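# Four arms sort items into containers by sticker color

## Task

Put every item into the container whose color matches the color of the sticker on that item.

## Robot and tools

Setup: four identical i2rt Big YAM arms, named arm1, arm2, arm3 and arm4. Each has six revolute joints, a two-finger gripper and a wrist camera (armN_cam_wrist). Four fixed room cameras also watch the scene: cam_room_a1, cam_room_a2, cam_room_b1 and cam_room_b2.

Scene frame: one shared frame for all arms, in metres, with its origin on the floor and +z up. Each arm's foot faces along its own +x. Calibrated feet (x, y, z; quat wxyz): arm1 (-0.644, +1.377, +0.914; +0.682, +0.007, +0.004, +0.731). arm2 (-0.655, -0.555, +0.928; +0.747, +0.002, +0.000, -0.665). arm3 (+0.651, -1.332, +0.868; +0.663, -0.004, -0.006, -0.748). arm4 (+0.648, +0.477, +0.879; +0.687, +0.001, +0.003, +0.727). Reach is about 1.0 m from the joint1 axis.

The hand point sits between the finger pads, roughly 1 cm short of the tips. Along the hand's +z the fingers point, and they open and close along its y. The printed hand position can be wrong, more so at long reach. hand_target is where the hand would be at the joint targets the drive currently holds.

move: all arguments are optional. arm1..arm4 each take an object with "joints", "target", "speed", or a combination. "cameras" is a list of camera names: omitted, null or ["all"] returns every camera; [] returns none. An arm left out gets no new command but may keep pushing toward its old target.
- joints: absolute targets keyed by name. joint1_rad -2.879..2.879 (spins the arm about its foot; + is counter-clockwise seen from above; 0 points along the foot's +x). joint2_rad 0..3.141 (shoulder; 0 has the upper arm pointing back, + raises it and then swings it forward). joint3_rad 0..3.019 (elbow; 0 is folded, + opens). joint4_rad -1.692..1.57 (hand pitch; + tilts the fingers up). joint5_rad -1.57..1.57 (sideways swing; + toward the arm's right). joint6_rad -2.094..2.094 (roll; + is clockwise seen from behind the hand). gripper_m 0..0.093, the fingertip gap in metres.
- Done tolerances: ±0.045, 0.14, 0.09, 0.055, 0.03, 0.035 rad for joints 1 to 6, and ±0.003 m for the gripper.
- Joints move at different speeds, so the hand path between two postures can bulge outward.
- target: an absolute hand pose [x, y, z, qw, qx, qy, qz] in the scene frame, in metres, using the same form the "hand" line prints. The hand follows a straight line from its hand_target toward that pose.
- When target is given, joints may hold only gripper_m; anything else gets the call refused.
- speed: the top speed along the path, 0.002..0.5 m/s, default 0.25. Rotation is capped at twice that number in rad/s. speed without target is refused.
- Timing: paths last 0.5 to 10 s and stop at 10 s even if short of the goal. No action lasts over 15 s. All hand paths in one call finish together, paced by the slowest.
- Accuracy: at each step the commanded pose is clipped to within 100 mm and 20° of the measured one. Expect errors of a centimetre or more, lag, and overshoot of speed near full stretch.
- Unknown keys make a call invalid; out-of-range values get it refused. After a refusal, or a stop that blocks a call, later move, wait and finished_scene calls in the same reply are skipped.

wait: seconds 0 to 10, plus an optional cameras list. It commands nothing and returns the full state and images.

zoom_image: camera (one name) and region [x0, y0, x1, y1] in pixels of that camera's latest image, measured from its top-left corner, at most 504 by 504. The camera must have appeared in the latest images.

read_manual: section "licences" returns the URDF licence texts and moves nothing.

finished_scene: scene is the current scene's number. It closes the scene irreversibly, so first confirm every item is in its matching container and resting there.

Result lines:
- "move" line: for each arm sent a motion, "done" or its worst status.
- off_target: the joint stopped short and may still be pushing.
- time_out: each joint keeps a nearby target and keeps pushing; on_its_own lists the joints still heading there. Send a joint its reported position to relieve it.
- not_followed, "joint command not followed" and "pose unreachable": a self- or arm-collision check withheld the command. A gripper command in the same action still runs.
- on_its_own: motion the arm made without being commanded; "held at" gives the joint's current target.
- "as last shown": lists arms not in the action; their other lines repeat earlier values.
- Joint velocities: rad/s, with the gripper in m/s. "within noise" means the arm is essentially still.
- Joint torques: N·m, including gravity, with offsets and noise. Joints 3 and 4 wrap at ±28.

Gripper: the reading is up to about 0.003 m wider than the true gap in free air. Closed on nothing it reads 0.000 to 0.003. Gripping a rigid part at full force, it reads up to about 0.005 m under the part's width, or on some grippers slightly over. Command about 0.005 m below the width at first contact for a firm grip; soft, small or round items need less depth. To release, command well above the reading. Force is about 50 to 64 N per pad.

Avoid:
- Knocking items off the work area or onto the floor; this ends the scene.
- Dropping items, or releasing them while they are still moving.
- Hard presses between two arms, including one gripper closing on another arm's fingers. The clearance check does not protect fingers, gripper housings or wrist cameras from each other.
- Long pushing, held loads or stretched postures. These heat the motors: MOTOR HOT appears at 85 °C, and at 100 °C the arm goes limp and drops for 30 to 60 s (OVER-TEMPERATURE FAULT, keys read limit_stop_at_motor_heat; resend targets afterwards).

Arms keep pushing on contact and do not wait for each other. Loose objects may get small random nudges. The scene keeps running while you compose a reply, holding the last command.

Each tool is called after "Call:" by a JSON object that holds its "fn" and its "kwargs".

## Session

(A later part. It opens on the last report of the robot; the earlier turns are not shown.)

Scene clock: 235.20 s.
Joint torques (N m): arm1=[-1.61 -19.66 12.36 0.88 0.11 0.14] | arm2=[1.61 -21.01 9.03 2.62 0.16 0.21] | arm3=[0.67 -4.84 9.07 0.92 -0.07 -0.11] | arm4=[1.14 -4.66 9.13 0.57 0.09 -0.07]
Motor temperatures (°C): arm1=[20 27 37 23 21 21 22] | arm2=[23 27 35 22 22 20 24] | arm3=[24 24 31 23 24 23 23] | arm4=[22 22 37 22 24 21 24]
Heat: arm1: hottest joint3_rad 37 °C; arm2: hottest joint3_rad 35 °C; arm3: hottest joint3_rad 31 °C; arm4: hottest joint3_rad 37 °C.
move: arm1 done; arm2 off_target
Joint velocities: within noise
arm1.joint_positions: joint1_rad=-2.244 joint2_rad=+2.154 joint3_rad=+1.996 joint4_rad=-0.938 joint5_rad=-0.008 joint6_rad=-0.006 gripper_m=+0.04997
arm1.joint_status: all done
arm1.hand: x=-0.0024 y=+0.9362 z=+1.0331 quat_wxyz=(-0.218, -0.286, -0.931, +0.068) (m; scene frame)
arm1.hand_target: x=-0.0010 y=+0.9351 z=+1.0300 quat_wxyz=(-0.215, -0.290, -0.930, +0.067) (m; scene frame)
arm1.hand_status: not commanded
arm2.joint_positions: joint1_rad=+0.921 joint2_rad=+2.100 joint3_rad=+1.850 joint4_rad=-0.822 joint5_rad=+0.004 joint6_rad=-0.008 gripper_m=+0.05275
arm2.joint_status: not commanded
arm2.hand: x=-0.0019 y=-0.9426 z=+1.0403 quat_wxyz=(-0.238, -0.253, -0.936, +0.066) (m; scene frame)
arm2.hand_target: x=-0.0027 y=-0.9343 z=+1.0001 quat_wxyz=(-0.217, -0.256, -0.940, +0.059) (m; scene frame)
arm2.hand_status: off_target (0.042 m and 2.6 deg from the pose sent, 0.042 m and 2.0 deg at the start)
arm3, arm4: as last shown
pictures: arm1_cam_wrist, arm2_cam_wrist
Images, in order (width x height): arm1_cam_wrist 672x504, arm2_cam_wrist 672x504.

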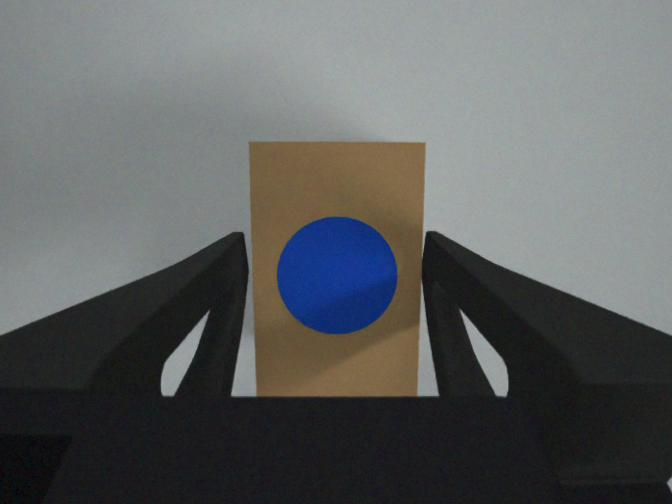

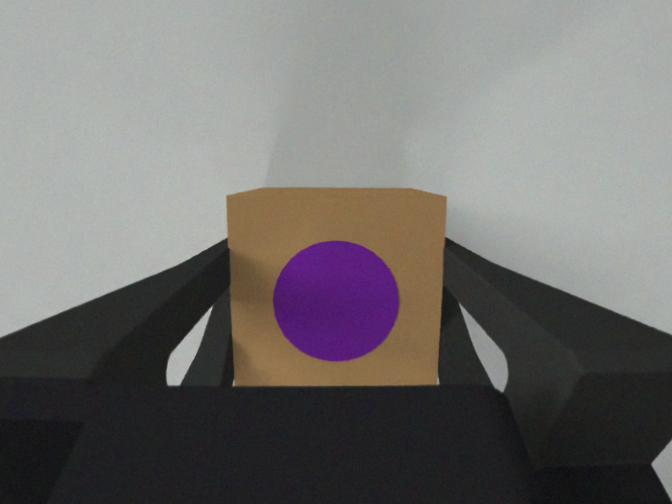

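Call:
{"fn": "move", "kwargs": {"arm1": {"joints": {"gripper_m": 0.068}}, "arm2": {"target": [-0.002, -0.938, 1.034, 0.2171, 0.2563, 0.9401, -0.0592], "speed": 0.04}, "cameras": []}}

Call:
{"fn": "move", "kwargs": {"arm1": {"target": [-0.06, 0.976, 1.09, 0.2148, 0.2898, 0.9304, -0.0669], "speed": 0.08}, "arm2": {"joints": {"gripper_m": 0.061}}, "cameras": ["arm1_cam_wrist", "arm2_cam_wrist"]}}

Scene clock: 242.17 s.
Joint torques (N m): arm1=[-2.02 -19.66 12.3 0.8 0.09 0.13] | arm2=[1.26 -22.89 13.39 0.46 0.06 0.16] | arm3=[0.56 -4.72 9.07 0.92 -0.05 -0.11] | arm4=[0.97 -4.37 9.09 0.72 0.1 -0.06]
Motor temperatures (°C): arm1=[20 27 37 23 21 21 22] | arm2=[23 27 34 22 22 20 24] | arm3=[24 24 31 23 24 23 23] | arm4=[22 22 37 22 24 21 24]
Heat: arm1: hottest joint3_rad 37 °C; arm2: hottest joint3_rad 34 °C; arm3: hottest joint3_rad 31 °C; arm4: hottest joint3_rad 37 °C.
move: arm1 done; arm2 done
Joint velocities: within noise
arm1.joint_positions: joint1_rad=-2.244 joint2_rad=+2.154 joint3_rad=+1.996 joint4_rad=-0.938 joint5_rad=-0.008 joint6_rad=-0.006 gripper_m=+0.06793
arm1.joint_status: all done
arm1.hand: x=-0.0024 y=+0.9362 z=+1.0331 quat_wxyz=(-0.218, -0.286, -0.931, +0.068) (m; scene frame)
arm1.hand_target: x=-0.0010 y=+0.9351 z=+1.0300 quat_wxyz=(-0.215, -0.290, -0.930, +0.067) (m; scene frame)
arm1.hand_status: not commanded
arm2.joint_positions: joint1_rad=+0.921 joint2_rad=+2.100 joint3_rad=+1.853 joint4_rad=-0.846 joint5_rad=+0.004 joint6_rad=-0.007 gripper_m=+0.05275
arm2.joint_status: not commanded
arm2.hand: x=-0.0057 y=-0.9404 z=+1.0391 quat_wxyz=(-0.228, -0.254, -0.938, +0.063) (m; scene frame)
arm2.hand_target: x=-0.0022 y=-0.9380 z=+1.0341 quat_wxyz=(-0.218, -0.256, -0.940, +0.059) (m; scene frame)
arm2.hand_status: done (0.007 m and 1.4 deg from the pose sent, 0.008 m and 2.6 deg at the start)
arm3, arm4: as last shown
pictures: none
No camera images: "cameras" was empty.

Scene clock: 243.90 s.
Joint torques (N m): arm1=[-1.9 -20.37 11.03 0.66 0.06 0.13] | arm2=[1.2 -22.83 13.35 1.06 0.05 0.16] | arm3=[0.67 -4.66 9.09 0.96 -0.06 -0.11] | arm4=[0.91 -4.84 9.06 0.65 0.07 -0.09]
Motor temperatures (°C): arm1=[20 27 37 23 21 21 22] | arm2=[23 27 34 22 22 20 24] | arm3=[24 24 31 23 24 23 23] | arm4=[22 22 37 22 24 21 24]
Heat: arm1: hottest joint3_rad 37 °C; arm2: hottest joint3_rad 34 °C; arm3: hottest joint3_rad 31 °C; arm4: hottest joint3_rad 37 °C.
move: arm1 off_target; arm2 done
Joint velocities: within noise
arm1.joint_positions: joint1_rad=-2.244 joint2_rad=+1.950 joint3_rad=+1.778 joint4_rad=-0.944 joint5_rad=-0.008 joint6_rad=-0.006 gripper_m=+0.06793
arm1.joint_status: not commanded
arm1.hand: x=-0.0570 y=+0.9742 z=+1.0746 quat_wxyz=(-0.209, -0.286, -0.933, +0.065) (m; scene frame)
arm1.hand_target: x=-0.0598 y=+0.9760 z=+1.0898 quat_wxyz=(-0.215, -0.290, -0.930, +0.067) (m; scene frame)
arm1.hand_status: off_target (0.016 m and 0.9 deg from the pose sent, 0.090 m and 0.6 deg at the start)
arm2.joint_positions: joint1_rad=+0.921 joint2_rad=+2.101 joint3_rad=+1.853 joint4_rad=-0.861 joint5_rad=+0.004 joint6_rad=-0.007 gripper_m=+0.06094
arm2.joint_status: all done
arm2.hand: x=-0.0085 y=-0.9388 z=+1.0369 quat_wxyz=(-0.220, -0.254, -0.940, +0.061) (m; scene frame)
arm2.hand_target: x=-0.0022 y=-0.9380 z=+1.0340 quat_wxyz=(-0.218, -0.256, -0.940, +0.059) (m; scene frame)
arm2.hand_status: not commanded
arm3, arm4: as last shown
pictures: arm1_cam_wrist, arm2_cam_wrist
Images, in order (width x height): arm1_cam_wrist 672x504, arm2_cam_wrist 672x504.

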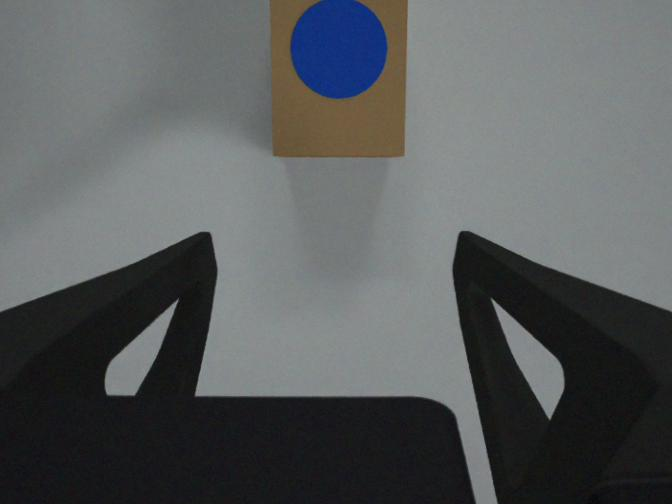

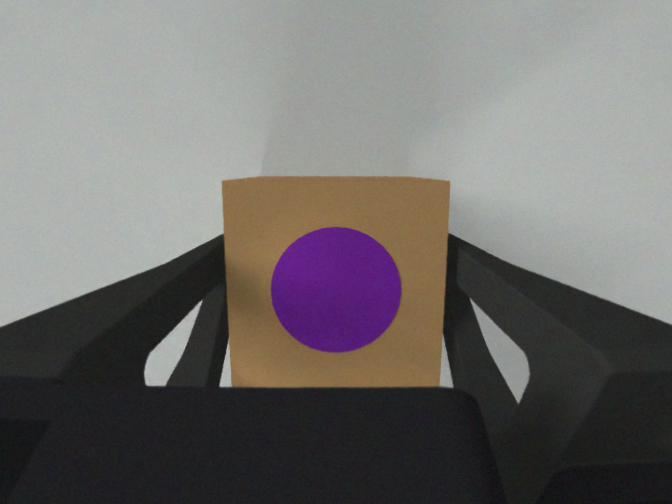

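Call:
{"fn": "move", "kwargs": {"arm1": {"target": [-0.348, 1.1726, 1.15, 0.2148, 0.2898, 0.9304, -0.0669], "speed": 0.2}, "arm2": {"joints": {"gripper_m": 0.08}}, "cameras": []}}

Call:
{"fn": "move", "kwargs": {"arm1": {"joints": {"joint2_rad": 0.9, "joint3_rad": 1.5, "joint4_rad": -1.5, "joint5_rad": 0, "joint6_rad": 0}}, "arm2": {"target": [-0.070, -0.900, 1.09, 0.2171, 0.2563, 0.9401, -0.0592], "speed": 0.08}, "cameras": ["arm2_cam_wrist"]}}

Call:
{"fn": "move", "kwargs": {"arm1": {"joints": {"joint1_rad": 0}}, "arm2": {"target": [-0.345, -0.7377, 1.15, 0.2171, 0.2563, 0.9401, -0.0592], "speed": 0.2}, "cameras": ["cam_room_b1", "cam_room_b2"]}}

Scene clock: 253.13 s.
Joint torques (N m): arm1=[-2.61 -2.67 11.62 0.68 -0.05 0.02] | arm2=[1.32 -22.95 13.34 1.05 0.05 0.16] | arm3=[0.56 -4.66 9.09 0.98 -0.06 -0.11] | arm4=[1.14 -4.78 9.11 0.64 0.09 -0.07]
Motor temperatures (°C): arm1=[20 27 37 23 21 21 22] | arm2=[23 28 36 22 22 20 24] | arm3=[24 24 31 23 24 23 23] | arm4=[22 22 37 22 24 21 24]
Heat: arm1: hottest joint3_rad 37 °C; arm2: hottest joint3_rad 36 °C; arm3: hottest joint3_rad 31 °C; arm4: hottest joint3_rad 37 °C.
move: arm1 done; arm2 done
Joint velocities: within noise
arm1.joint_positions: joint1_rad=-2.244 joint2_rad=+0.966 joint3_rad=+0.914 joint4_rad=-1.037 joint5_rad=-0.009 joint6_rad=-0.006 gripper_m=+0.06793
arm1.joint_status: not commanded
arm1.hand: x=-0.3450 y=+1.1741 z=+1.1520 quat_wxyz=(-0.221, -0.285, -0.930, +0.069) (m; scene frame)
arm1.hand_target: x=-0.3480 y=+1.1727 z=+1.1501 quat_wxyz=(-0.215, -0.290, -0.930, +0.067) (m; scene frame)
arm1.hand_status: done (0.004 m and 0.9 deg from the pose sent, 0.360 m and 0.9 deg at the start)
arm2.joint_positions: joint1_rad=+0.921 joint2_rad=+2.101 joint3_rad=+1.853 joint4_rad=-0.861 joint5_rad=+0.004 joint6_rad=-0.007 gripper_m=+0.07990
arm2.joint_status: all done
arm2.hand: x=-0.0085 y=-0.9388 z=+1.0369 quat_wxyz=(-0.220, -0.254, -0.940, +0.061) (m; scene frame)
arm2.hand_target: x=-0.0022 y=-0.9380 z=+1.0340 quat_wxyz=(-0.218, -0.256, -0.940, +0.059) (m; scene frame)
arm2.hand_status: not commanded
arm3, arm4: as last shown
pictures: none
No camera images: "cameras" was empty.

Scene clock: 254.87 s.
Joint torques (N m): arm1=[-2.43 0.03 13.81 1.06 0.12 0.05] | arm2=[1.08 -22.59 9.87 1.14 0.02 0.14] | arm3=[0.67 -4.72 9.07 0.9 -0.06 -0.1] | arm4=[0.85 -4.54 9.18 0.66 0.08 -0.07]
Motor temperatures (°C): arm1=[20 27 37 23 21 21 22] | arm2=[23 28 36 22 22 20 24] | arm3=[24 24 31 23 24 23 23] | arm4=[22 22 37 22 24 21 24]
Heat: arm1: hottest joint3_rad 37 °C; arm2: hottest joint3_rad 36 °C; arm3: hottest joint3_rad 31 °C; arm4: hottest joint3_rad 37 °C.
move: arm1 done; arm2 done
Joint velocities: within noise
arm1.joint_positions: joint1_rad=-2.244 joint2_rad=+0.892 joint3_rad=+1.459 joint4_rad=-1.489 joint5_rad=-0.002 joint6_rad=-0.006 gripper_m=+0.06793
arm1.joint_status: all done
arm1.hand: x=-0.3831 y=+1.2009 z=+1.3869 quat_wxyz=(-0.297, -0.279, -0.908, +0.096) (m; scene frame)
arm1.hand_target: x=-0.3847 y=+1.1984 z=+1.4019 quat_wxyz=(-0.306, -0.285, -0.903, +0.100) (m; scene frame)
arm1.hand_status: not commanded
arm2.joint_positions: joint1_rad=+0.921 joint2_rad=+1.883 joint3_rad=+1.655 joint4_rad=-0.870 joint5_rad=+0.004 joint6_rad=-0.007 gripper_m=+0.07990
arm2.joint_status: not commanded
arm2.hand: x=-0.0645 y=-0.9060 z=+1.0925 quat_wxyz=(-0.226, -0.254, -0.939, +0.063) (m; scene frame)
arm2.hand_target: x=-0.0700 y=-0.9002 z=+1.0900 quat_wxyz=(-0.217, -0.256, -0.940, +0.059) (m; scene frame)
arm2.hand_status: done (0.009 m and 1.1 deg from the pose sent, 0.090 m and 0.5 deg at the start)
arm3.joint_positions: joint1_rad=-1.981 joint2_rad=+0.910 joint3_rad=+1.492 joint4_rad=-1.493 joint5_rad=+0.002 joint6_rad=+0.005 gripper_m=+0.09207
arm3.joint_status: not commanded
arm3.hand: x=+0.3811 y=-1.1659 z=+1.3516 quat_wxyz=(+0.079, -0.913, +0.253, +0.310) (m; scene frame)
arm3.hand_target: x=+0.3867 y=-1.1660 z=+1.3573 quat_wxyz=(+0.082, -0.911, +0.254, +0.315) (m; scene frame)
arm3.hand_status: not commanded
arm4.joint_positions: joint1_rad=+0.906 joint2_rad=+0.912 joint3_rad=+1.483 joint4_rad=-1.488 joint5_rad=-0.001 joint6_rad=+0.012 gripper_m=+0.09211
arm4.joint_status: not commanded
arm4.hand: x=+0.3922 y=+0.6590 z=+1.3627 quat_wxyz=(-0.092, +0.901, -0.290, -0.309) (m; scene frame)
arm4.hand_target: x=+0.3976 y=+0.6547 z=+1.3723 quat_wxyz=(-0.096, +0.901, -0.283, -0.316) (m; scene frame)
arm4.hand_status: not commanded
pictures: arm2_cam_wrist
Images, in order (width x height): arm2_cam_wrist 672x504.

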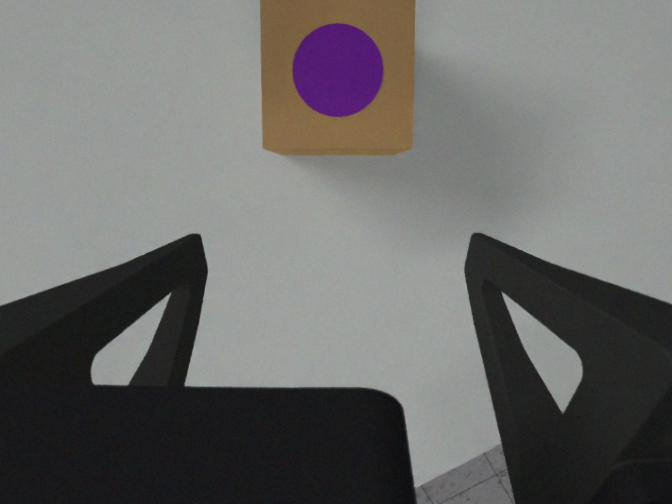

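Scene clock: 257.07 s.
Joint torques (N m): arm1=[-1.2 -0.67 13.65 0.92 0.06 0.06] | arm2=[1.32 -6.48 10.28 1.11 0.11 0.18] | arm3=[0.56 -4.72 9.05 0.99 -0.07 -0.11] | arm4=[0.73 -4.66 9.2 0.54 0.11 -0.07]
Motor temperatures (°C): arm1=[20 27 37 23 21 21 22] | arm2=[23 28 35 22 22 20 24] | arm3=[24 24 31 23 24 23 23] | arm4=[22 22 37 22 24 21 24]
Heat: arm1: hottest joint3_rad 37 °C; arm2: hottest joint3_rad 35 °C; arm3: hottest joint3_rad 31 °C; arm4: hottest joint3_rad 37 °C.
move: arm1 done; arm2 off_target
Joint velocities: within noise
arm1.joint_positions: joint1_rad=-0.005 joint2_rad=+0.904 joint3_rad=+1.459 joint4_rad=-1.489 joint5_rad=-0.002 joint6_rad=-0.006 gripper_m=+0.06795
arm1.joint_status: all done
arm1.hand: x=-0.6558 y=+1.6874 z=+1.3890 quat_wxyz=(-0.210, +0.692, -0.649, -0.235) (m; scene frame)
arm1.hand_target: x=-0.6567 y=+1.6831 z=+1.4074 quat_wxyz=(-0.221, +0.688, -0.646, -0.247) (m; scene frame)
arm1.hand_status: not commanded
arm2.joint_positions: joint1_rad=+0.921 joint2_rad=+0.989 joint3_rad=+0.897 joint4_rad=-0.992 joint5_rad=+0.004 joint6_rad=-0.007 gripper_m=+0.07990
arm2.joint_status: not commanded
arm2.hand: x=-0.3411 y=-0.7429 z=+1.1600 quat_wxyz=(-0.232, -0.253, -0.937, +0.064) (m; scene frame)
arm2.hand_target: x=-0.3451 y=-0.7378 z=+1.1503 quat_wxyz=(-0.217, -0.256, -0.940, +0.059) (m; scene frame)
arm2.hand_status: off_target (0.012 m and 1.9 deg from the pose sent, 0.332 m and 1.1 deg at the start)
arm3, arm4: as last shown
pictures: cam_room_b1, cam_room_b2
Images, in order (width x height): cam_room_b1 672x504, cam_room_b2 672x504.

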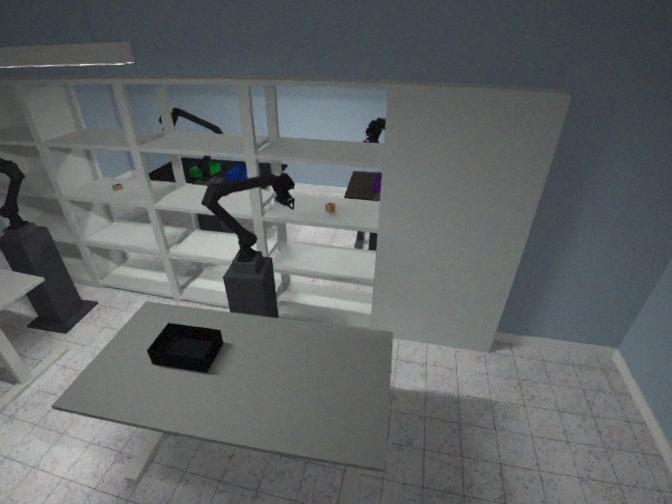

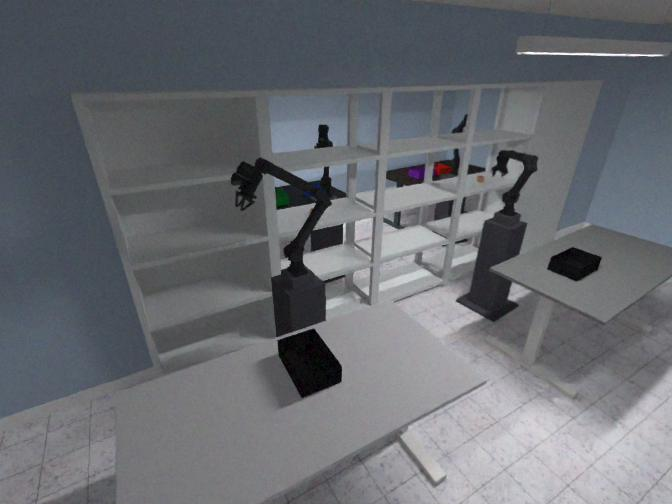

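Call:
{"fn": "move", "kwargs": {"arm2": {"joints": {"joint2_rad": 0.9, "joint3_rad": 1.5, "joint4_rad": -1.5, "joint5_rad": 0, "joint6_rad": 0}}, "arm3": {"target": [0.341, -1.149, 1.14, 0.0681, -0.9319, 0.2540, 0.2497], "speed": 0.2}, "arm4": {"target": [0.354, 0.6845, 1.14, 0.0770, -0.9222, 0.2873, 0.2471], "speed": 0.2}, "cameras": []}}

Call:
{"fn": "move", "kwargs": {"arm2": {"joints": {"joint1_rad": 0}}, "arm3": {"target": [0.063, -0.983, 1.135, 0.0681, -0.9319, 0.2540, 0.2497], "speed": 0.15}, "arm4": {"target": [0.069, 0.883, 1.135, 0.0770, -0.9222, 0.2873, 0.2471], "speed": 0.15}, "cameras": ["arm3_cam_wrist", "arm4_cam_wrist"]}}

Scene clock: 272.47 s.
Joint torques (N m): arm1=[-1.38 -1.55 13.83 1.01 0.05 0.1] | arm2=[1.32 -3.31 13.37 1.42 -0.18 0.14] | arm3=[2.43 -5.66 9.42 1.63 0.13 0.01] | arm4=[0.97 -5.54 9.68 1.39 0.22 -0.1]
Motor temperatures (°C): arm1=[20 26 36 23 21 21 22] | arm2=[23 27 35 22 22 20 23] | arm3=[24 23 31 23 24 23 23] | arm4=[22 22 37 22 24 21 24]
Heat: arm1: hottest joint3_rad 36 °C; arm2: hottest joint3_rad 35 °C; arm3: hottest joint3_rad 31 °C; arm4: hottest joint3_rad 37 °C.
move: arm2 done; arm3 done; arm4 done
Joint velocities: within noise
arm1: as last shown
arm2.joint_positions: joint1_rad=+0.921 joint2_rad=+0.892 joint3_rad=+1.461 joint4_rad=-1.485 joint5_rad=+0.004 joint6_rad=-0.007 gripper_m=+0.07990
arm2.joint_status: all done
arm2.hand: x=-0.3910 y=-0.7146 z=+1.4066 quat_wxyz=(-0.310, -0.248, -0.914, +0.086) (m; scene frame)
arm2.hand_target: x=-0.3900 y=-0.7117 z=+1.4205 quat_wxyz=(-0.318, -0.246, -0.912, +0.084) (m; scene frame)
arm2.hand_status: not commanded
arm3.joint_positions: joint1_rad=-1.978 joint2_rad=+0.935 joint3_rad=+0.965 joint4_rad=-1.085 joint5_rad=+0.017 joint6_rad=+0.005 gripper_m=+0.09207
arm3.joint_status: not commanded
arm3.hand: x=+0.3461 y=-1.1462 z=+1.1379 quat_wxyz=(+0.067, -0.933, +0.259, +0.242) (m; scene frame)
arm3.hand_target: x=+0.3411 y=-1.1490 z=+1.1401 quat_wxyz=(+0.068, -0.932, +0.254, +0.250) (m; scene frame)
arm3.hand_status: done (0.006 m and 1.0 deg from the pose sent, 0.216 m and 7.4 deg at the start)
arm4.joint_positions: joint1_rad=+0.906 joint2_rad=+0.944 joint3_rad=+0.927 joint4_rad=-1.055 joint5_rad=+0.000 joint6_rad=+0.009 gripper_m=+0.09211
arm4.joint_status: not commanded
arm4.hand: x=+0.3587 y=+0.6808 z=+1.1343 quat_wxyz=(-0.070, +0.923, -0.295, -0.237) (m; scene frame)
arm4.hand_target: x=+0.3541 y=+0.6844 z=+1.1400 quat_wxyz=(-0.077, +0.922, -0.287, -0.247) (m; scene frame)
arm4.hand_status: done (0.008 m and 1.6 deg from the pose sent, 0.227 m and 7.7 deg at the start)
pictures: none
No camera images: "cameras" was empty.

Scene clock: 275.43 s.
Joint torques (N m): arm1=[-1.9 -1.49 13.75 0.9 0.08 0.09] | arm2=[0.44 -3.37 13.39 1.37 0 0.13] | arm3=[1.73 -19.96 14.09 0.65 -0.07 -0.11] | arm4=[1.14 -20.25 13 0.43 0.18 -0.1]
Motor temperatures (°C): arm1=[20 26 36 23 21 21 22] | arm2=[23 27 35 22 22 20 23] | arm3=[24 24 31 23 24 23 23] | arm4=[22 22 37 22 24 21 24]
Heat: arm1: hottest joint3_rad 36 °C; arm2: hottest joint3_rad 35 °C; arm3: hottest joint3_rad 31 °C; arm4: hottest joint3_rad 37 °C.
move: arm2 done; arm3 off_target; arm4 off_target
Joint velocities: within noise
arm1: as last shown
arm2.joint_positions: joint1_rad=+0.004 joint2_rad=+0.892 joint3_rad=+1.461 joint4_rad=-1.485 joint5_rad=+0.000 joint6_rad=-0.007 gripper_m=+0.07991
arm2.joint_status: all done
arm2.hand: x=-0.6192 y=-0.8630 z=+1.4057 quat_wxyz=(-0.240, -0.626, -0.711, +0.212) (m; scene frame)
arm2.hand_target: x=-0.6205 y=-0.8625 z=+1.4196 quat_wxyz=(-0.246, -0.628, -0.706, +0.217) (m; scene frame)
arm2.hand_status: not commanded
arm3.joint_positions: joint1_rad=-1.978 joint2_rad=+1.790 joint3_rad=+1.743 joint4_rad=-1.033 joint5_rad=+0.015 joint6_rad=+0.005 gripper_m=+0.09207
arm3.joint_status: not commanded
arm3.hand: x=+0.0754 y=-0.9888 z=+1.1130 quat_wxyz=(+0.064, -0.936, +0.259, +0.231) (m; scene frame)
arm3.hand_target: x=+0.0640 y=-0.9836 z=+1.1349 quat_wxyz=(+0.068, -0.932, +0.254, +0.250) (m; scene frame)
arm3.hand_status: off_target (0.026 m and 2.3 deg from the pose sent, 0.327 m and 1.0 deg at the start)
arm4.joint_positions: joint1_rad=+0.906 joint2_rad=+1.860 joint3_rad=+1.817 joint4_rad=-1.029 joint5_rad=+0.000 joint6_rad=+0.008 gripper_m=+0.09211
arm4.joint_status: not commanded
arm4.hand: x=+0.0797 y=+0.8750 z=+1.1222 quat_wxyz=(-0.071, +0.923, -0.294, -0.237) (m; scene frame)
arm4.hand_target: x=+0.0696 y=+0.8824 z=+1.1348 quat_wxyz=(-0.077, +0.922, -0.287, -0.248) (m; scene frame)
arm4.hand_status: off_target (0.018 m and 1.6 deg from the pose sent, 0.353 m and 1.6 deg at the start)
pictures: arm3_cam_wrist, arm4_cam_wrist
Images, in order (width x height): arm3_cam_wrist 672x504, arm4_cam_wrist 672x504.

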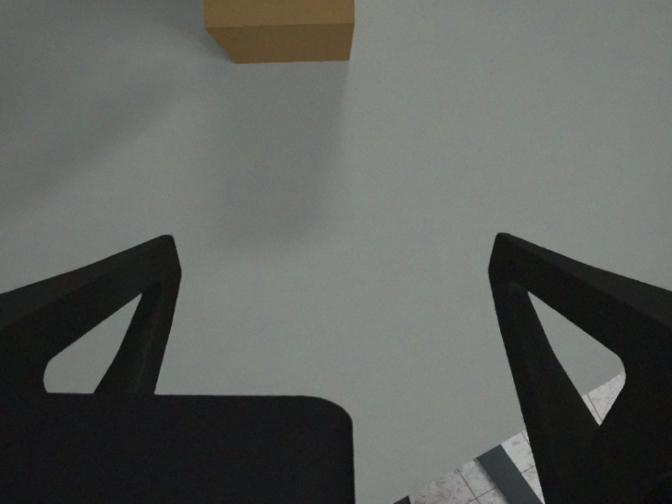

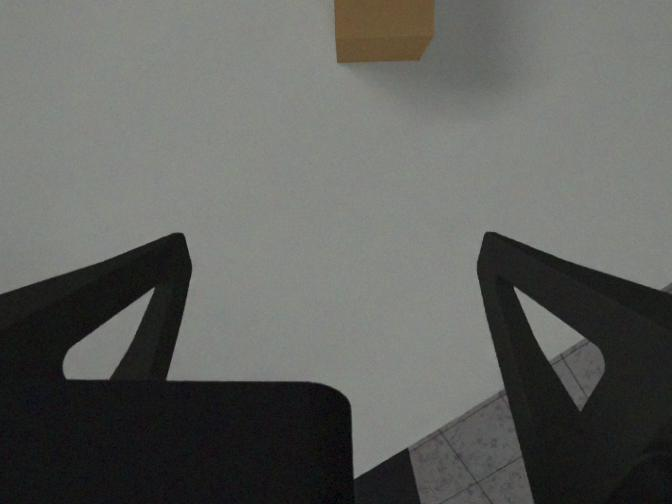

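Call:
{"fn": "move", "kwargs": {"arm3": {"target": [-0.035, -0.948, 1.112, 0.0655, -0.9345, 0.2443, 0.2504], "speed": 0.12}, "arm4": {"target": [-0.013, 0.964, 1.100, 0.0735, -0.9261, 0.2743, 0.2481], "speed": 0.12}, "cameras": ["arm3_cam_wrist", "arm4_cam_wrist"]}}

Scene clock: 297.47 s.
Joint torques (N m): arm1=[-1.32 -1.44 13.81 0.98 0.07 0.11] | arm2=[0.5 -3.37 13.42 1.39 -0.01 0.13] | arm3=[2.37 -24.47 14.16 0.59 -0.02 -0.09] | arm4=[0.62 -24.35 12.79 0.49 -0.05 -0.11]
Motor temperatures (°C): arm1=[20 25 36 23 21 21 22] | arm2=[23 26 37 22 22 20 23] | arm3=[24 25 32 23 24 23 23] | arm4=[22 25 39 22 24 21 24]
Heat: arm1: hottest joint3_rad 36 °C; arm2: hottest joint3_rad 37 °C; arm3: hottest joint3_rad 32 °C; arm4: hottest joint3_rad 39 °C.
move: arm3 off_target; arm4 done
Joint velocities: within noise
arm1, arm2: as last shown
arm3.joint_positions: joint1_rad=-1.966 joint2_rad=+2.110 joint3_rad=+2.186 joint4_rad=-1.150 joint5_rad=+0.015 joint6_rad=+0.005 gripper_m=+0.09207
arm3.joint_status: not commanded
arm3.hand: x=-0.0200 y=-0.9450 z=+1.0947 quat_wxyz=(+0.063, -0.937, +0.253, +0.234) (m; scene frame)
arm3.hand_target: x=-0.0340 y=-0.9487 z=+1.1118 quat_wxyz=(+0.065, -0.934, +0.244, +0.251) (m; scene frame)
arm3.hand_status: off_target (0.023 m and 2.2 deg from the pose sent, 0.118 m and 2.8 deg at the start)
arm4.joint_positions: joint1_rad=+0.881 joint2_rad=+2.252 joint3_rad=+2.382 joint4_rad=-1.192 joint5_rad=-0.022 joint6_rad=-0.042 gripper_m=+0.09211
arm4.joint_status: not commanded
arm4.hand: x=-0.0071 y=+0.9558 z=+1.0972 quat_wxyz=(-0.071, +0.926, -0.280, -0.243) (m; scene frame)
arm4.hand_target: x=-0.0125 y=+0.9636 z=+1.1000 quat_wxyz=(-0.074, +0.926, -0.274, -0.249) (m; scene frame)
arm4.hand_status: done (0.010 m and 0.9 deg from the pose sent, 0.130 m and 2.7 deg at the start)
pictures: arm3_cam_wrist, arm4_cam_wrist
Images, in order (width x height): arm3_cam_wrist 672x504, arm4_cam_wrist 672x504.

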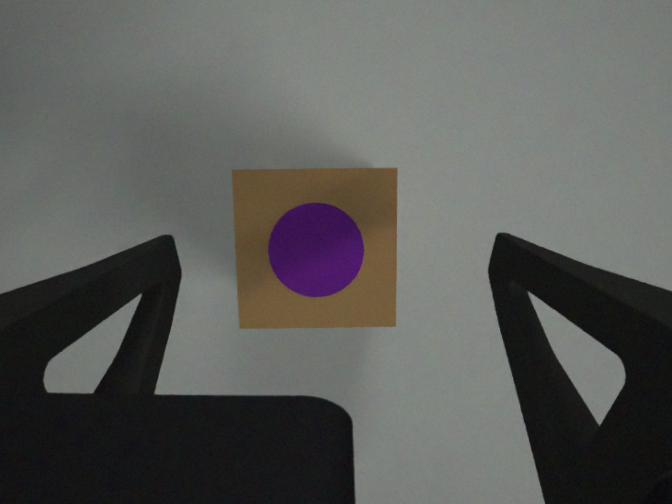

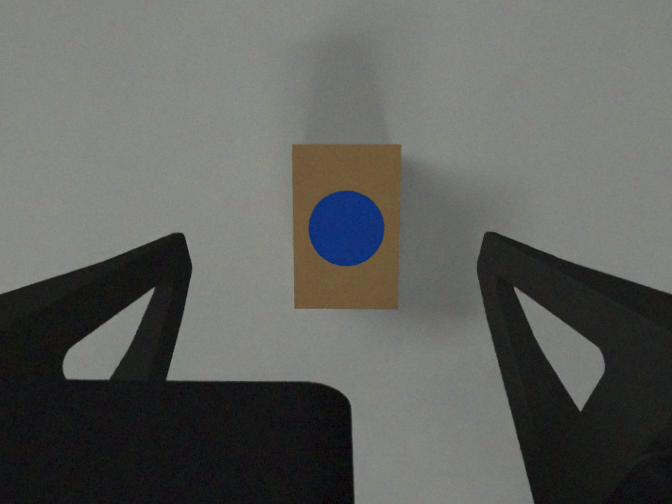

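Call:
{"fn": "move", "kwargs": {"arm3": {"target": [-0.033, -0.957, 1.052, 0.0655, -0.9345, 0.2443, 0.2504], "speed": 0.08}, "arm4": {"target": [-0.012, 0.968, 1.042, 0.0735, -0.9261, 0.2743, 0.2481], "speed": 0.08}, "cameras": ["arm3_cam_wrist", "arm4_cam_wrist"]}}

Scene clock: 307.60 s.
Joint torques (N m): arm1=[-1.14 -1.55 13.78 0.96 0.07 0.07] | arm2=[0.26 -3.49 13.38 1.39 0 0.13] | arm3=[2.61 -26.34 9.1 1.58 0.12 0] | arm4=[0.38 -25.58 9.25 1.42 -0.06 -0.09]
Motor temperatures (°C): arm1=[20 25 36 23 21 21 22] | arm2=[23 26 38 22 22 20 23] | arm3=[24 25 32 23 24 23 23] | arm4=[22 26 39 22 24 21 24]
Heat: arm1: hottest joint3_rad 36 °C; arm2: hottest joint3_rad 38 °C; arm3: hottest joint3_rad 32 °C; arm4: hottest joint3_rad 39 °C.
move: arm3 off_target; arm4 off_target
Joint velocities: within noise
arm1, arm2: as last shown
arm3.joint_positions: joint1_rad=-1.958 joint2_rad=+2.110 joint3_rad=+2.053 joint4_rad=-1.001 joint5_rad=+0.016 joint6_rad=+0.005 gripper_m=+0.09207
arm3.joint_status: not commanded
arm3.hand: x=-0.0262 y=-0.9487 z=+1.0460 quat_wxyz=(+0.064, -0.936, +0.249, +0.241) (m; scene frame)
arm3.hand_target: x=-0.0329 y=-0.9571 z=+1.0518 quat_wxyz=(+0.065, -0.935, +0.244, +0.250) (m; scene frame)
arm3.hand_status: off_target (0.012 m and 1.2 deg from the pose sent, 0.046 m and 2.2 deg at the start)
arm4.joint_positions: joint1_rad=+0.878 joint2_rad=+2.252 joint3_rad=+2.264 joint4_rad=-1.063 joint5_rad=-0.025 joint6_rad=-0.047 gripper_m=+0.09211
arm4.joint_status: not commanded
arm4.hand: x=-0.0107 y=+0.9607 z=+1.0537 quat_wxyz=(-0.073, +0.925, -0.278, -0.248) (m; scene frame)
arm4.hand_target: x=-0.0116 y=+0.9679 z=+1.0420 quat_wxyz=(-0.074, +0.926, -0.275, -0.248) (m; scene frame)
arm4.hand_status: off_target (0.014 m and 0.5 deg from the pose sent, 0.057 m and 0.9 deg at the start)
pictures: arm3_cam_wrist, arm4_cam_wrist
Images, in order (width x height): arm3_cam_wrist 672x504, arm4_cam_wrist 672x504.

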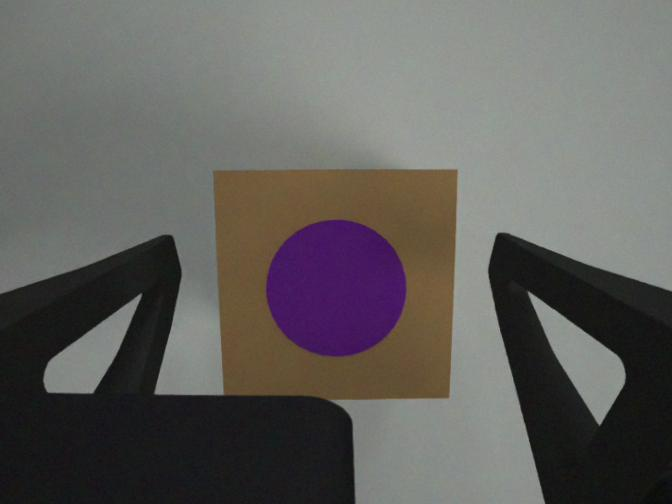

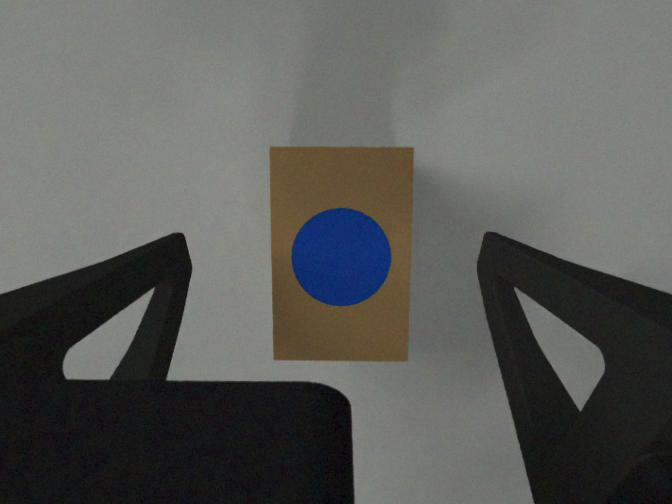

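Call:
{"fn": "move", "kwargs": {"arm3": {"target": [-0.0285, -0.9595, 1.037, 0.0655, -0.9345, 0.2443, 0.2504], "speed": 0.06}, "arm4": {"target": [-0.0075, 0.967, 1.024, 0.0735, -0.9261, 0.2743, 0.2481], "speed": 0.06}, "cameras": ["arm3_cam_wrist", "arm4_cam_wrist"]}}

Scene clock: 315.23 s.
Joint torques (N m): arm1=[-0.79 -1.03 13.75 1.06 0.1 0.11] | arm2=[0.44 -3.49 13.42 1.36 0 0.14] | arm3=[2.55 -27.16 8.79 1.55 0.11 -0.02] | arm4=[0.5 -26.7 9.2 1.44 -0.05 -0.13]
Motor temperatures (°C): arm1=[20 25 37 23 21 21 22] | arm2=[23 26 38 22 22 20 23] | arm3=[24 25 32 23 24 23 23] | arm4=[22 27 38 22 24 21 24]
Heat: arm1: hottest joint3_rad 37 °C; arm2: hottest joint3_rad 38 °C; arm3: hottest joint3_rad 32 °C; arm4: hottest joint3_rad 38 °C.
move: arm3 off_target; arm4 done
Joint velocities: within noise
arm1, arm2: as last shown
arm3.joint_positions: joint1_rad=-1.958 joint2_rad=+2.109 joint3_rad=+1.996 joint4_rad=-0.954 joint5_rad=+0.016 joint6_rad=+0.005 gripper_m=+0.09207
arm3.joint_status: not commanded
arm3.hand: x=-0.0227 y=-0.9509 z=+1.0241 quat_wxyz=(+0.063, -0.937, +0.249, +0.237) (m; scene frame)
arm3.hand_target: x=-0.0284 y=-0.9595 z=+1.0371 quat_wxyz=(+0.065, -0.935, +0.244, +0.250) (m; scene frame)
arm3.hand_status: off_target (0.017 m and 1.6 deg from the pose sent, 0.014 m and 1.2 deg at the start)
arm4.joint_positions: joint1_rad=+0.875 joint2_rad=+2.252 joint3_rad=+2.195 joint4_rad=-1.006 joint5_rad=-0.027 joint6_rad=-0.050 gripper_m=+0.09211
arm4.joint_status: not commanded
arm4.hand: x=-0.0073 y=+0.9600 z=+1.0259 quat_wxyz=(-0.070, +0.927, -0.278, -0.243) (m; scene frame)
arm4.hand_target: x=-0.0074 y=+0.9668 z=+1.0240 quat_wxyz=(-0.073, +0.926, -0.274, -0.248) (m; scene frame)
arm4.hand_status: done (0.007 m and 0.9 deg from the pose sent, 0.031 m and 0.5 deg at the start)
pictures: arm3_cam_wrist, arm4_cam_wrist
Images, in order (width x height): arm3_cam_wrist 672x504, arm4_cam_wrist 672x504.

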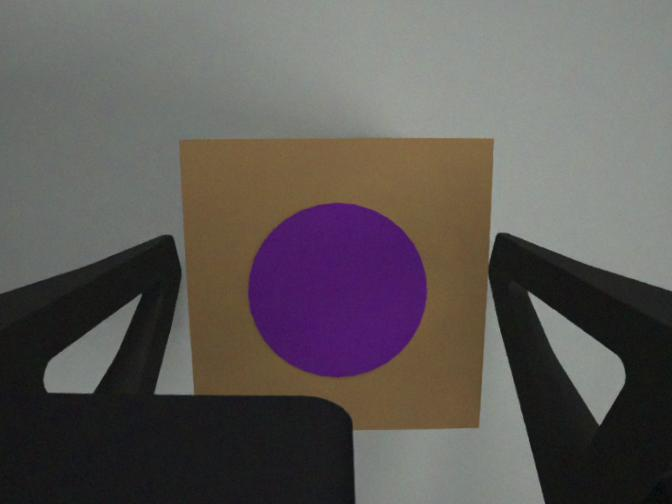

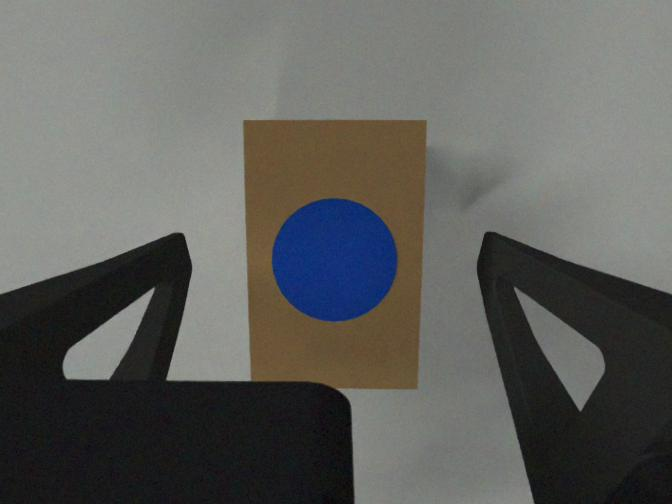

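Call:
{"fn": "move", "kwargs": {"arm3": {"target": [-0.0265, -0.9575, 1.045, 0.0655, -0.9345, 0.2443, 0.2504], "speed": 0.05}, "arm4": {"joints": {"gripper_m": 0.055}}, "cameras": ["arm3_cam_wrist", "arm4_cam_wrist"]}}

Scene clock: 348.27 s.
Joint torques (N m): arm1=[-1.32 -1.32 13.82 1.01 0.08 0.09] | arm2=[0.44 -3.31 13.38 1.37 0 0.13] | arm3=[2.08 -27.58 9.77 0.83 0.05 -0.05] | arm4=[0.62 -26.81 9.18 1.35 -0.04 -0.07]
Motor temperatures (°C): arm1=[20 24 37 23 21 21 22] | arm2=[23 25 39 22 22 20 23] | arm3=[24 26 31 23 24 23 23] | arm4=[22 30 39 22 24 21 24]
Heat: arm1: hottest joint3_rad 37 °C; arm2: hottest joint3_rad 39 °C; arm3: hottest joint3_rad 31 °C; arm4: hottest joint3_rad 39 °C.
move: arm3 off_target; arm4 done
Joint velocities: within noise
arm1, arm2: as last shown
arm3.joint_positions: joint1_rad=-1.958 joint2_rad=+2.107 joint3_rad=+1.996 joint4_rad=-0.954 joint5_rad=+0.016 joint6_rad=+0.005 gripper_m=+0.09207
arm3.joint_status: not commanded
arm3.hand: x=-0.0226 y=-0.9509 z=+1.0258 quat_wxyz=(+0.064, -0.936, +0.249, +0.238) (m; scene frame)
arm3.hand_target: x=-0.0264 y=-0.9575 z=+1.0449 quat_wxyz=(+0.065, -0.935, +0.244, +0.250) (m; scene frame)
arm3.hand_status: off_target (0.021 m and 1.5 deg from the pose sent, 0.022 m and 1.7 deg at the start)
arm4.joint_positions: joint1_rad=+0.875 joint2_rad=+2.252 joint3_rad=+2.195 joint4_rad=-1.006 joint5_rad=-0.027 joint6_rad=-0.051 gripper_m=+0.05511
arm4.joint_status: all done
arm4.hand: x=-0.0073 y=+0.9599 z=+1.0259 quat_wxyz=(-0.070, +0.927, -0.278, -0.243) (m; scene frame)
arm4.hand_target: x=-0.0074 y=+0.9668 z=+1.0240 quat_wxyz=(-0.073, +0.926, -0.274, -0.248) (m; scene frame)
arm4.hand_status: not commanded
pictures: arm3_cam_wrist, arm4_cam_wrist
Images, in order (width x height): arm3_cam_wrist 672x504, arm4_cam_wrist 672x504.

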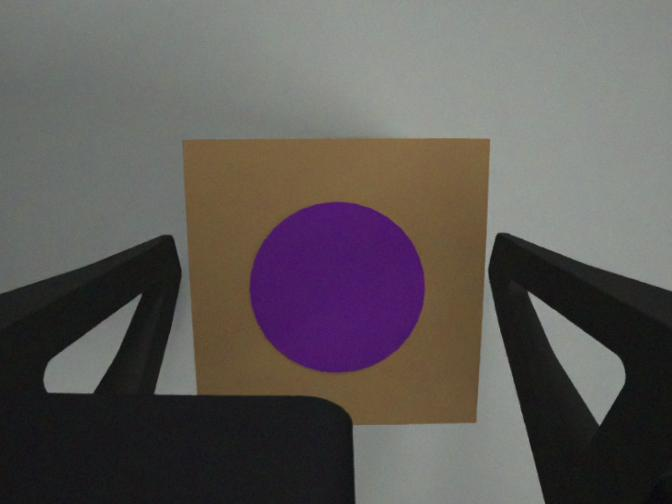

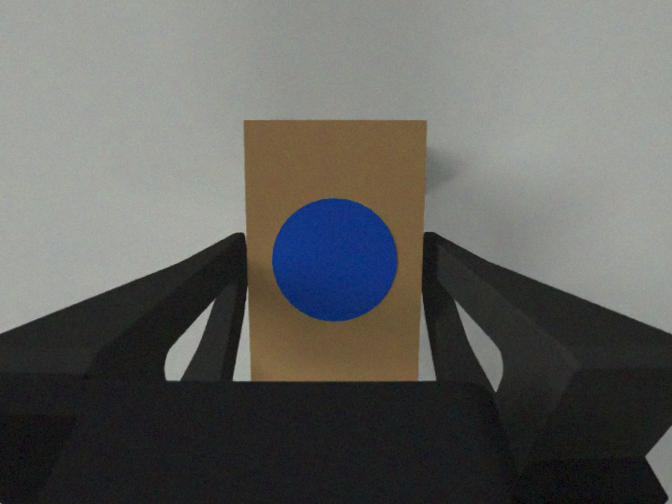

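Call:
{"fn": "move", "kwargs": {"arm3": {"joints": {"gripper_m": 0.062}}, "arm4": {"joints": {"gripper_m": 0.046}}, "cameras": []}}

Call:
{"fn": "move", "kwargs": {"arm3": {"joints": {"gripper_m": 0.054}}, "arm4": {"joints": {"gripper_m": 0.041}}, "cameras": []}}

Call:
{"fn": "move", "kwargs": {"arm3": {"joints": {"gripper_m": 0.046}}, "arm4": {"joints": {"gripper_m": 0.035}}, "cameras": ["arm3_cam_wrist", "arm4_cam_wrist"]}}

Scene clock: 354.23 s.
Joint torques (N m): arm1=[-1.08 -0.85 13.86 0.99 0.06 0.1] | arm2=[0.44 -3.43 13.39 1.36 0 0.12] | arm3=[2.2 -27.63 9.78 0.84 0.05 -0.04] | arm4=[0.67 -26.52 9.14 1.4 -0.05 -0.08]
Motor temperatures (°C): arm1=[20 24 37 23 21 21 21] | arm2=[23 25 39 22 22 20 23] | arm3=[24 27 31 23 24 23 23] | arm4=[22 31 39 22 24 21 24]
Heat: arm1: hottest joint3_rad 37 °C; arm2: hottest joint3_rad 39 °C; arm3: hottest joint3_rad 31 °C; arm4: hottest joint3_rad 39 °C.
move: arm3 done; arm4 done
Joint velocities: within noise
arm1, arm2: as last shown
arm3.joint_positions: joint1_rad=-1.958 joint2_rad=+2.107 joint3_rad=+1.996 joint4_rad=-0.954 joint5_rad=+0.016 joint6_rad=+0.005 gripper_m=+0.06207
arm3.joint_status: all done
arm3.hand: x=-0.0226 y=-0.9509 z=+1.0258 quat_wxyz=(+0.064, -0.936, +0.249, +0.238) (m; scene frame)
arm3.hand_target: x=-0.0264 y=-0.9575 z=+1.0449 quat_wxyz=(+0.065, -0.935, +0.244, +0.250) (m; scene frame)
arm3.hand_status: not commanded
arm4.joint_positions: joint1_rad=+0.875 joint2_rad=+2.252 joint3_rad=+2.195 joint4_rad=-1.006 joint5_rad=-0.027 joint6_rad=-0.051 gripper_m=+0.04616
arm4.joint_status: all done
arm4.hand: x=-0.0072 y=+0.9602 z=+1.0259 quat_wxyz=(-0.070, +0.927, -0.278, -0.243) (m; scene frame)
arm4.hand_target: x=-0.0073 y=+0.9670 z=+1.0240 quat_wxyz=(-0.074, +0.926, -0.274, -0.248) (m; scene frame)
arm4.hand_status: not commanded
pictures: none
No camera images: "cameras" was empty.

Scene clock: 354.63 s.
Joint torques (N m): arm1=[-1.44 -0.85 13.74 1.06 0.1 0.11] | arm2=[0.5 -3.43 13.42 1.39 -0.01 0.13] | arm3=[2.32 -27.69 9.77 0.84 0.04 -0.05] | arm4=[0.44 -27.11 9.14 1.37 -0.06 -0.08]
Motor temperatures (°C): arm1=[20 24 37 23 21 21 21] | arm2=[23 25 39 22 22 20 23] | arm3=[24 27 31 23 24 23 23] | arm4=[22 31 39 22 24 21 24]
Heat: arm1: hottest joint3_rad 37 °C; arm2: hottest joint3_rad 39 °C; arm3: hottest joint3_rad 31 °C; arm4: hottest joint3_rad 39 °C.
move: arm3 done; arm4 off_target
Joint velocities: within noise
arm1.joint_positions: joint1_rad=-0.005 joint2_rad=+0.904 joint3_rad=+1.459 joint4_rad=-1.489 joint5_rad=-0.002 joint6_rad=-0.006 gripper_m=+0.06795
arm1.joint_status: not commanded
arm1.hand: x=-0.6558 y=+1.6874 z=+1.3890 quat_wxyz=(-0.210, +0.692, -0.649, -0.235) (m; scene frame)
arm1.hand_target: x=-0.6567 y=+1.6831 z=+1.4074 quat_wxyz=(-0.221, +0.688, -0.646, -0.247) (m; scene frame)
arm1.hand_status: not commanded
arm2: as last shown
arm3.joint_positions: joint1_rad=-1.958 joint2_rad=+2.107 joint3_rad=+1.996 joint4_rad=-0.954 joint5_rad=+0.016 joint6_rad=+0.005 gripper_m=+0.05435
arm3.joint_status: all done
arm3.hand: x=-0.0226 y=-0.9509 z=+1.0258 quat_wxyz=(+0.064, -0.936, +0.249, +0.238) (m; scene frame)
arm3.hand_target: x=-0.0264 y=-0.9575 z=+1.0449 quat_wxyz=(+0.065, -0.935, +0.244, +0.250) (m; scene frame)
arm3.hand_status: not commanded
arm4.joint_positions: joint1_rad=+0.875 joint2_rad=+2.252 joint3_rad=+2.195 joint4_rad=-1.006 joint5_rad=-0.027 joint6_rad=-0.051 gripper_m=+0.04421
arm4.joint_status: gripper_m off_target (ended at +0.04423, target +0.04100)
arm4.hand: x=-0.0072 y=+0.9602 z=+1.0259 quat_wxyz=(-0.070, +0.927, -0.278, -0.243) (m; scene frame)
arm4.hand_target: x=-0.0073 y=+0.9670 z=+1.0240 quat_wxyz=(-0.074, +0.926, -0.274, -0.248) (m; scene frame)
arm4.hand_status: not commanded
pictures: none
No camera images: "cameras" was empty.

Scene clock: 355.03 s.
Joint torques (N m): arm1=[-1.44 -0.85 13.72 0.99 0.08 0.07] | arm2=[0.44 -3.37 13.38 1.42 0 0.13] | arm3=[2.14 -27.81 9.81 0.83 0.04 -0.06] | arm4=[0.38 -26.29 9.31 1.36 -0.04 -0.09]
Motor temperatures (°C): arm1=[20 24 37 23 21 21 21] | arm2=[23 25 39 22 22 20 23] | arm3=[24 27 31 23 24 23 23] | arm4=[22 31 39 22 24 21 24]
Heat: arm1: hottest joint3_rad 37 °C; arm2: hottest joint3_rad 39 °C; arm3: hottest joint3_rad 31 °C; arm4: hottest joint3_rad 39 °C.
move: arm3 off_target; arm4 off_target
Joint velocities: within noise
arm1, arm2: as last shown
arm3.joint_positions: joint1_rad=-1.958 joint2_rad=+2.107 joint3_rad=+1.996 joint4_rad=-0.954 joint5_rad=+0.016 joint6_rad=+0.005 gripper_m=+0.05316
arm3.joint_status: gripper_m off_target (ended at +0.05317, target +0.04600)
arm3.hand: x=-0.0226 y=-0.9509 z=+1.0258 quat_wxyz=(+0.064, -0.936, +0.249, +0.238) (m; scene frame)
arm3.hand_target: x=-0.0264 y=-0.9575 z=+1.0449 quat_wxyz=(+0.065, -0.935, +0.244, +0.250) (m; scene frame)
arm3.hand_status: not commanded
arm4.joint_positions: joint1_rad=+0.875 joint2_rad=+2.252 joint3_rad=+2.195 joint4_rad=-1.006 joint5_rad=-0.027 joint6_rad=-0.051 gripper_m=+0.04421
arm4.joint_status: gripper_m off_target (ended at +0.04421, target +0.03500)
arm4.hand: x=-0.0072 y=+0.9602 z=+1.0259 quat_wxyz=(-0.070, +0.927, -0.278, -0.243) (m; scene frame)
arm4.hand_target: x=-0.0073 y=+0.9670 z=+1.0240 quat_wxyz=(-0.074, +0.926, -0.274, -0.248) (m; scene frame)
arm4.hand_status: not commanded
pictures: arm3_cam_wrist, arm4_cam_wrist
Images, in order (width x height): arm3_cam_wrist 672x504, arm4_cam_wrist 672x504.

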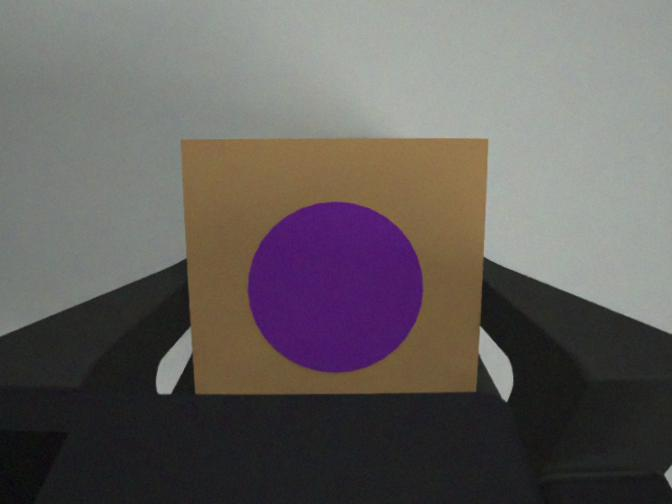

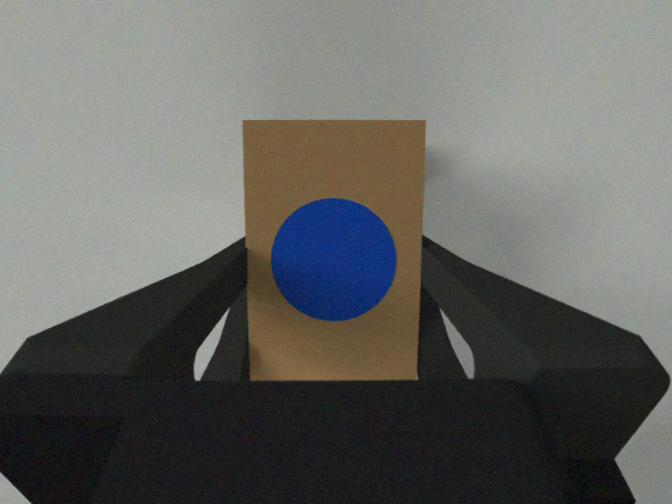

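Call:
{"fn": "move", "kwargs": {"arm3": {"target": [-0.0265, -0.9575, 1.085, 0.0655, -0.9345, 0.2443, 0.2504], "speed": 0.08}, "arm4": {"target": [-0.0074, 0.967, 1.07, 0.0735, -0.9261, 0.2743, 0.2481], "speed": 0.08}, "cameras": []}}

Call:
{"fn": "move", "kwargs": {"arm3": {"target": [0.026, -0.987, 1.13, 0.0655, -0.9345, 0.2443, 0.2504], "speed": 0.12}, "arm4": {"target": [0.04, 0.929, 1.11, 0.0735, -0.9261, 0.2743, 0.2481], "speed": 0.12}, "cameras": ["arm3_cam_wrist", "arm4_cam_wrist"]}}

Scene clock: 363.60 s.
Joint torques (N m): arm1=[-0.67 -0.97 13.76 1.02 0.09 0.14] | arm2=[0.44 -3.43 13.41 1.4 -0.01 0.13] | arm3=[2.32 -27.63 14.27 0.59 0.04 -0.03] | arm4=[0.26 -26.81 12.97 0.36 -0.02 -0.06]
Motor temperatures (°C): arm1=[20 24 37 23 21 21 21] | arm2=[23 25 39 22 22 20 23] | arm3=[24 28 31 23 24 23 24] | arm4=[22 31 39 22 24 21 25]
Heat: arm1: hottest joint3_rad 37 °C; arm2: hottest joint3_rad 39 °C; arm3: hottest joint3_rad 31 °C; arm4: hottest joint3_rad 39 °C.
move: arm3 off_target; arm4 off_target
Joint velocities: within noise
arm1: as last shown
arm2.joint_positions: joint1_rad=+0.004 joint2_rad=+0.892 joint3_rad=+1.461 joint4_rad=-1.485 joint5_rad=+0.000 joint6_rad=-0.007 gripper_m=+0.07991
arm2.joint_status: not commanded
arm2.hand: x=-0.6192 y=-0.8630 z=+1.4057 quat_wxyz=(-0.240, -0.626, -0.711, +0.212) (m; scene frame)
arm2.hand_target: x=-0.6205 y=-0.8625 z=+1.4196 quat_wxyz=(-0.246, -0.628, -0.706, +0.217) (m; scene frame)
arm2.hand_status: not commanded
arm3.joint_positions: joint1_rad=-1.958 joint2_rad=+2.095 joint3_rad=+2.024 joint4_rad=-1.046 joint5_rad=+0.016 joint6_rad=+0.005 gripper_m=+0.05313
arm3.joint_status: not commanded
arm3.hand: x=-0.0107 y=-0.9574 z=+1.0378 quat_wxyz=(+0.057, -0.943, +0.251, +0.213) (m; scene frame)
arm3.hand_target: x=-0.0242 y=-0.9588 z=+1.0850 quat_wxyz=(+0.065, -0.934, +0.244, +0.251) (m; scene frame)
arm3.hand_status: off_target (0.050 m and 4.5 deg from the pose sent, 0.060 m and 1.5 deg at the start)
arm4.joint_positions: joint1_rad=+0.875 joint2_rad=+2.252 joint3_rad=+2.250 joint4_rad=-1.093 joint5_rad=-0.027 joint6_rad=-0.051 gripper_m=+0.04421
arm4.joint_status: not commanded
arm4.hand: x=-0.0018 y=+0.9563 z=+1.0427 quat_wxyz=(-0.065, +0.931, -0.279, -0.227) (m; scene frame)
arm4.hand_target: x=-0.0061 y=+0.9662 z=+1.0701 quat_wxyz=(-0.074, +0.926, -0.274, -0.249) (m; scene frame)
arm4.hand_status: off_target (0.030 m and 2.7 deg from the pose sent, 0.045 m and 0.8 deg at the start)
pictures: none
No camera images: "cameras" was empty.

Scene clock: 364.97 s.
Joint torques (N m): arm1=[-1.49 -1.03 13.81 0.92 0.11 0.09] | arm2=[0.44 -3.37 13.42 1.39 0 0.13] | arm3=[2.49 -23.3 9.16 0.83 0.1 -0.01] | arm4=[0.79 -24.76 9.26 1.4 0 -0.07]
Motor temperatures (°C): arm1=[20 24 37 23 21 21 21] | arm2=[23 25 39 22 22 20 23] | arm3=[24 28 31 23 24 23 24] | arm4=[22 31 39 22 24 21 25]
Heat: arm1: hottest joint3_rad 37 °C; arm2: hottest joint3_rad 39 °C; arm3: hottest joint3_rad 31 °C; arm4: hottest joint3_rad 39 °C.
move: arm3 done; arm4 done
Joint velocities: within noise
arm1, arm2: as last shown
arm3.joint_positions: joint1_rad=-1.958 joint2_rad=+1.898 joint3_rad=+1.923 joint4_rad=-1.064 joint5_rad=+0.016 joint6_rad=+0.005 gripper_m=+0.05313
arm3.joint_status: not commanded
arm3.hand: x=+0.0281 y=-0.9778 z=+1.1266 quat_wxyz=(+0.067, -0.933, +0.249, +0.250) (m; scene frame)
arm3.hand_target: x=+0.0260 y=-0.9870 z=+1.1299 quat_wxyz=(+0.065, -0.935, +0.244, +0.250) (m; scene frame)
arm3.hand_status: done (0.010 m and 0.5 deg from the pose sent, 0.104 m and 4.5 deg at the start)
arm4.joint_positions: joint1_rad=+0.875 joint2_rad=+2.047 joint3_rad=+2.050 joint4_rad=-1.080 joint5_rad=-0.027 joint6_rad=-0.051 gripper_m=+0.04421
arm4.joint_status: not commanded
arm4.hand: x=+0.0412 y=+0.9247 z=+1.1012 quat_wxyz=(-0.068, +0.929, -0.278, -0.236) (m; scene frame)
arm4.hand_target: x=+0.0402 y=+0.9290 z=+1.1099 quat_wxyz=(-0.074, +0.926, -0.274, -0.248) (m; scene frame)
arm4.hand_status: done (0.010 m and 1.6 deg from the pose sent, 0.084 m and 2.7 deg at the start)
pictures: arm3_cam_wrist, arm4_cam_wrist
Images, in order (width x height): arm3_cam_wrist 672x504, arm4_cam_wrist 672x504.

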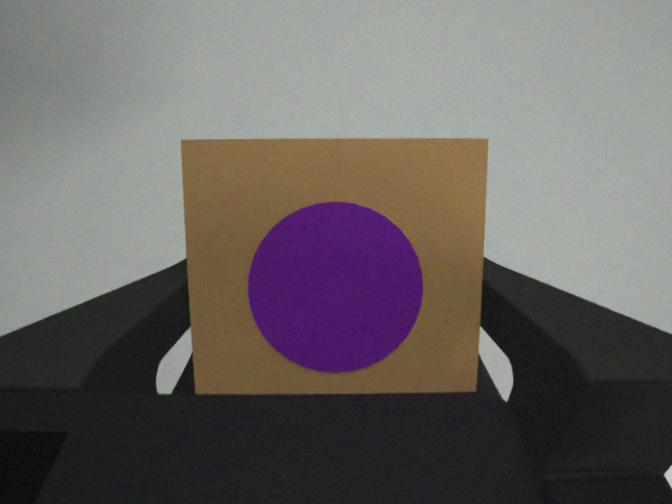

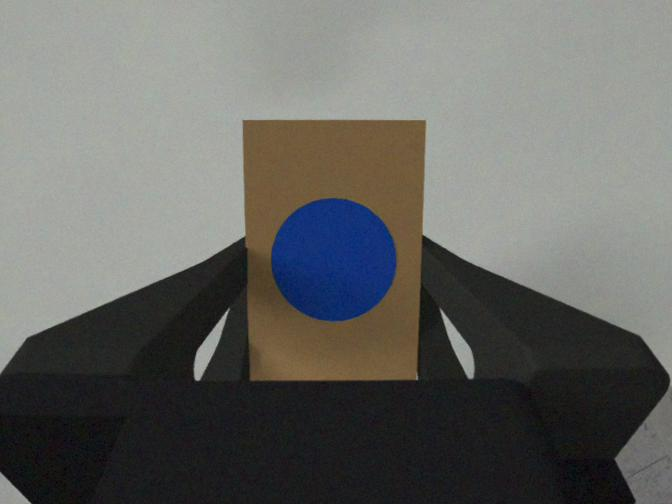

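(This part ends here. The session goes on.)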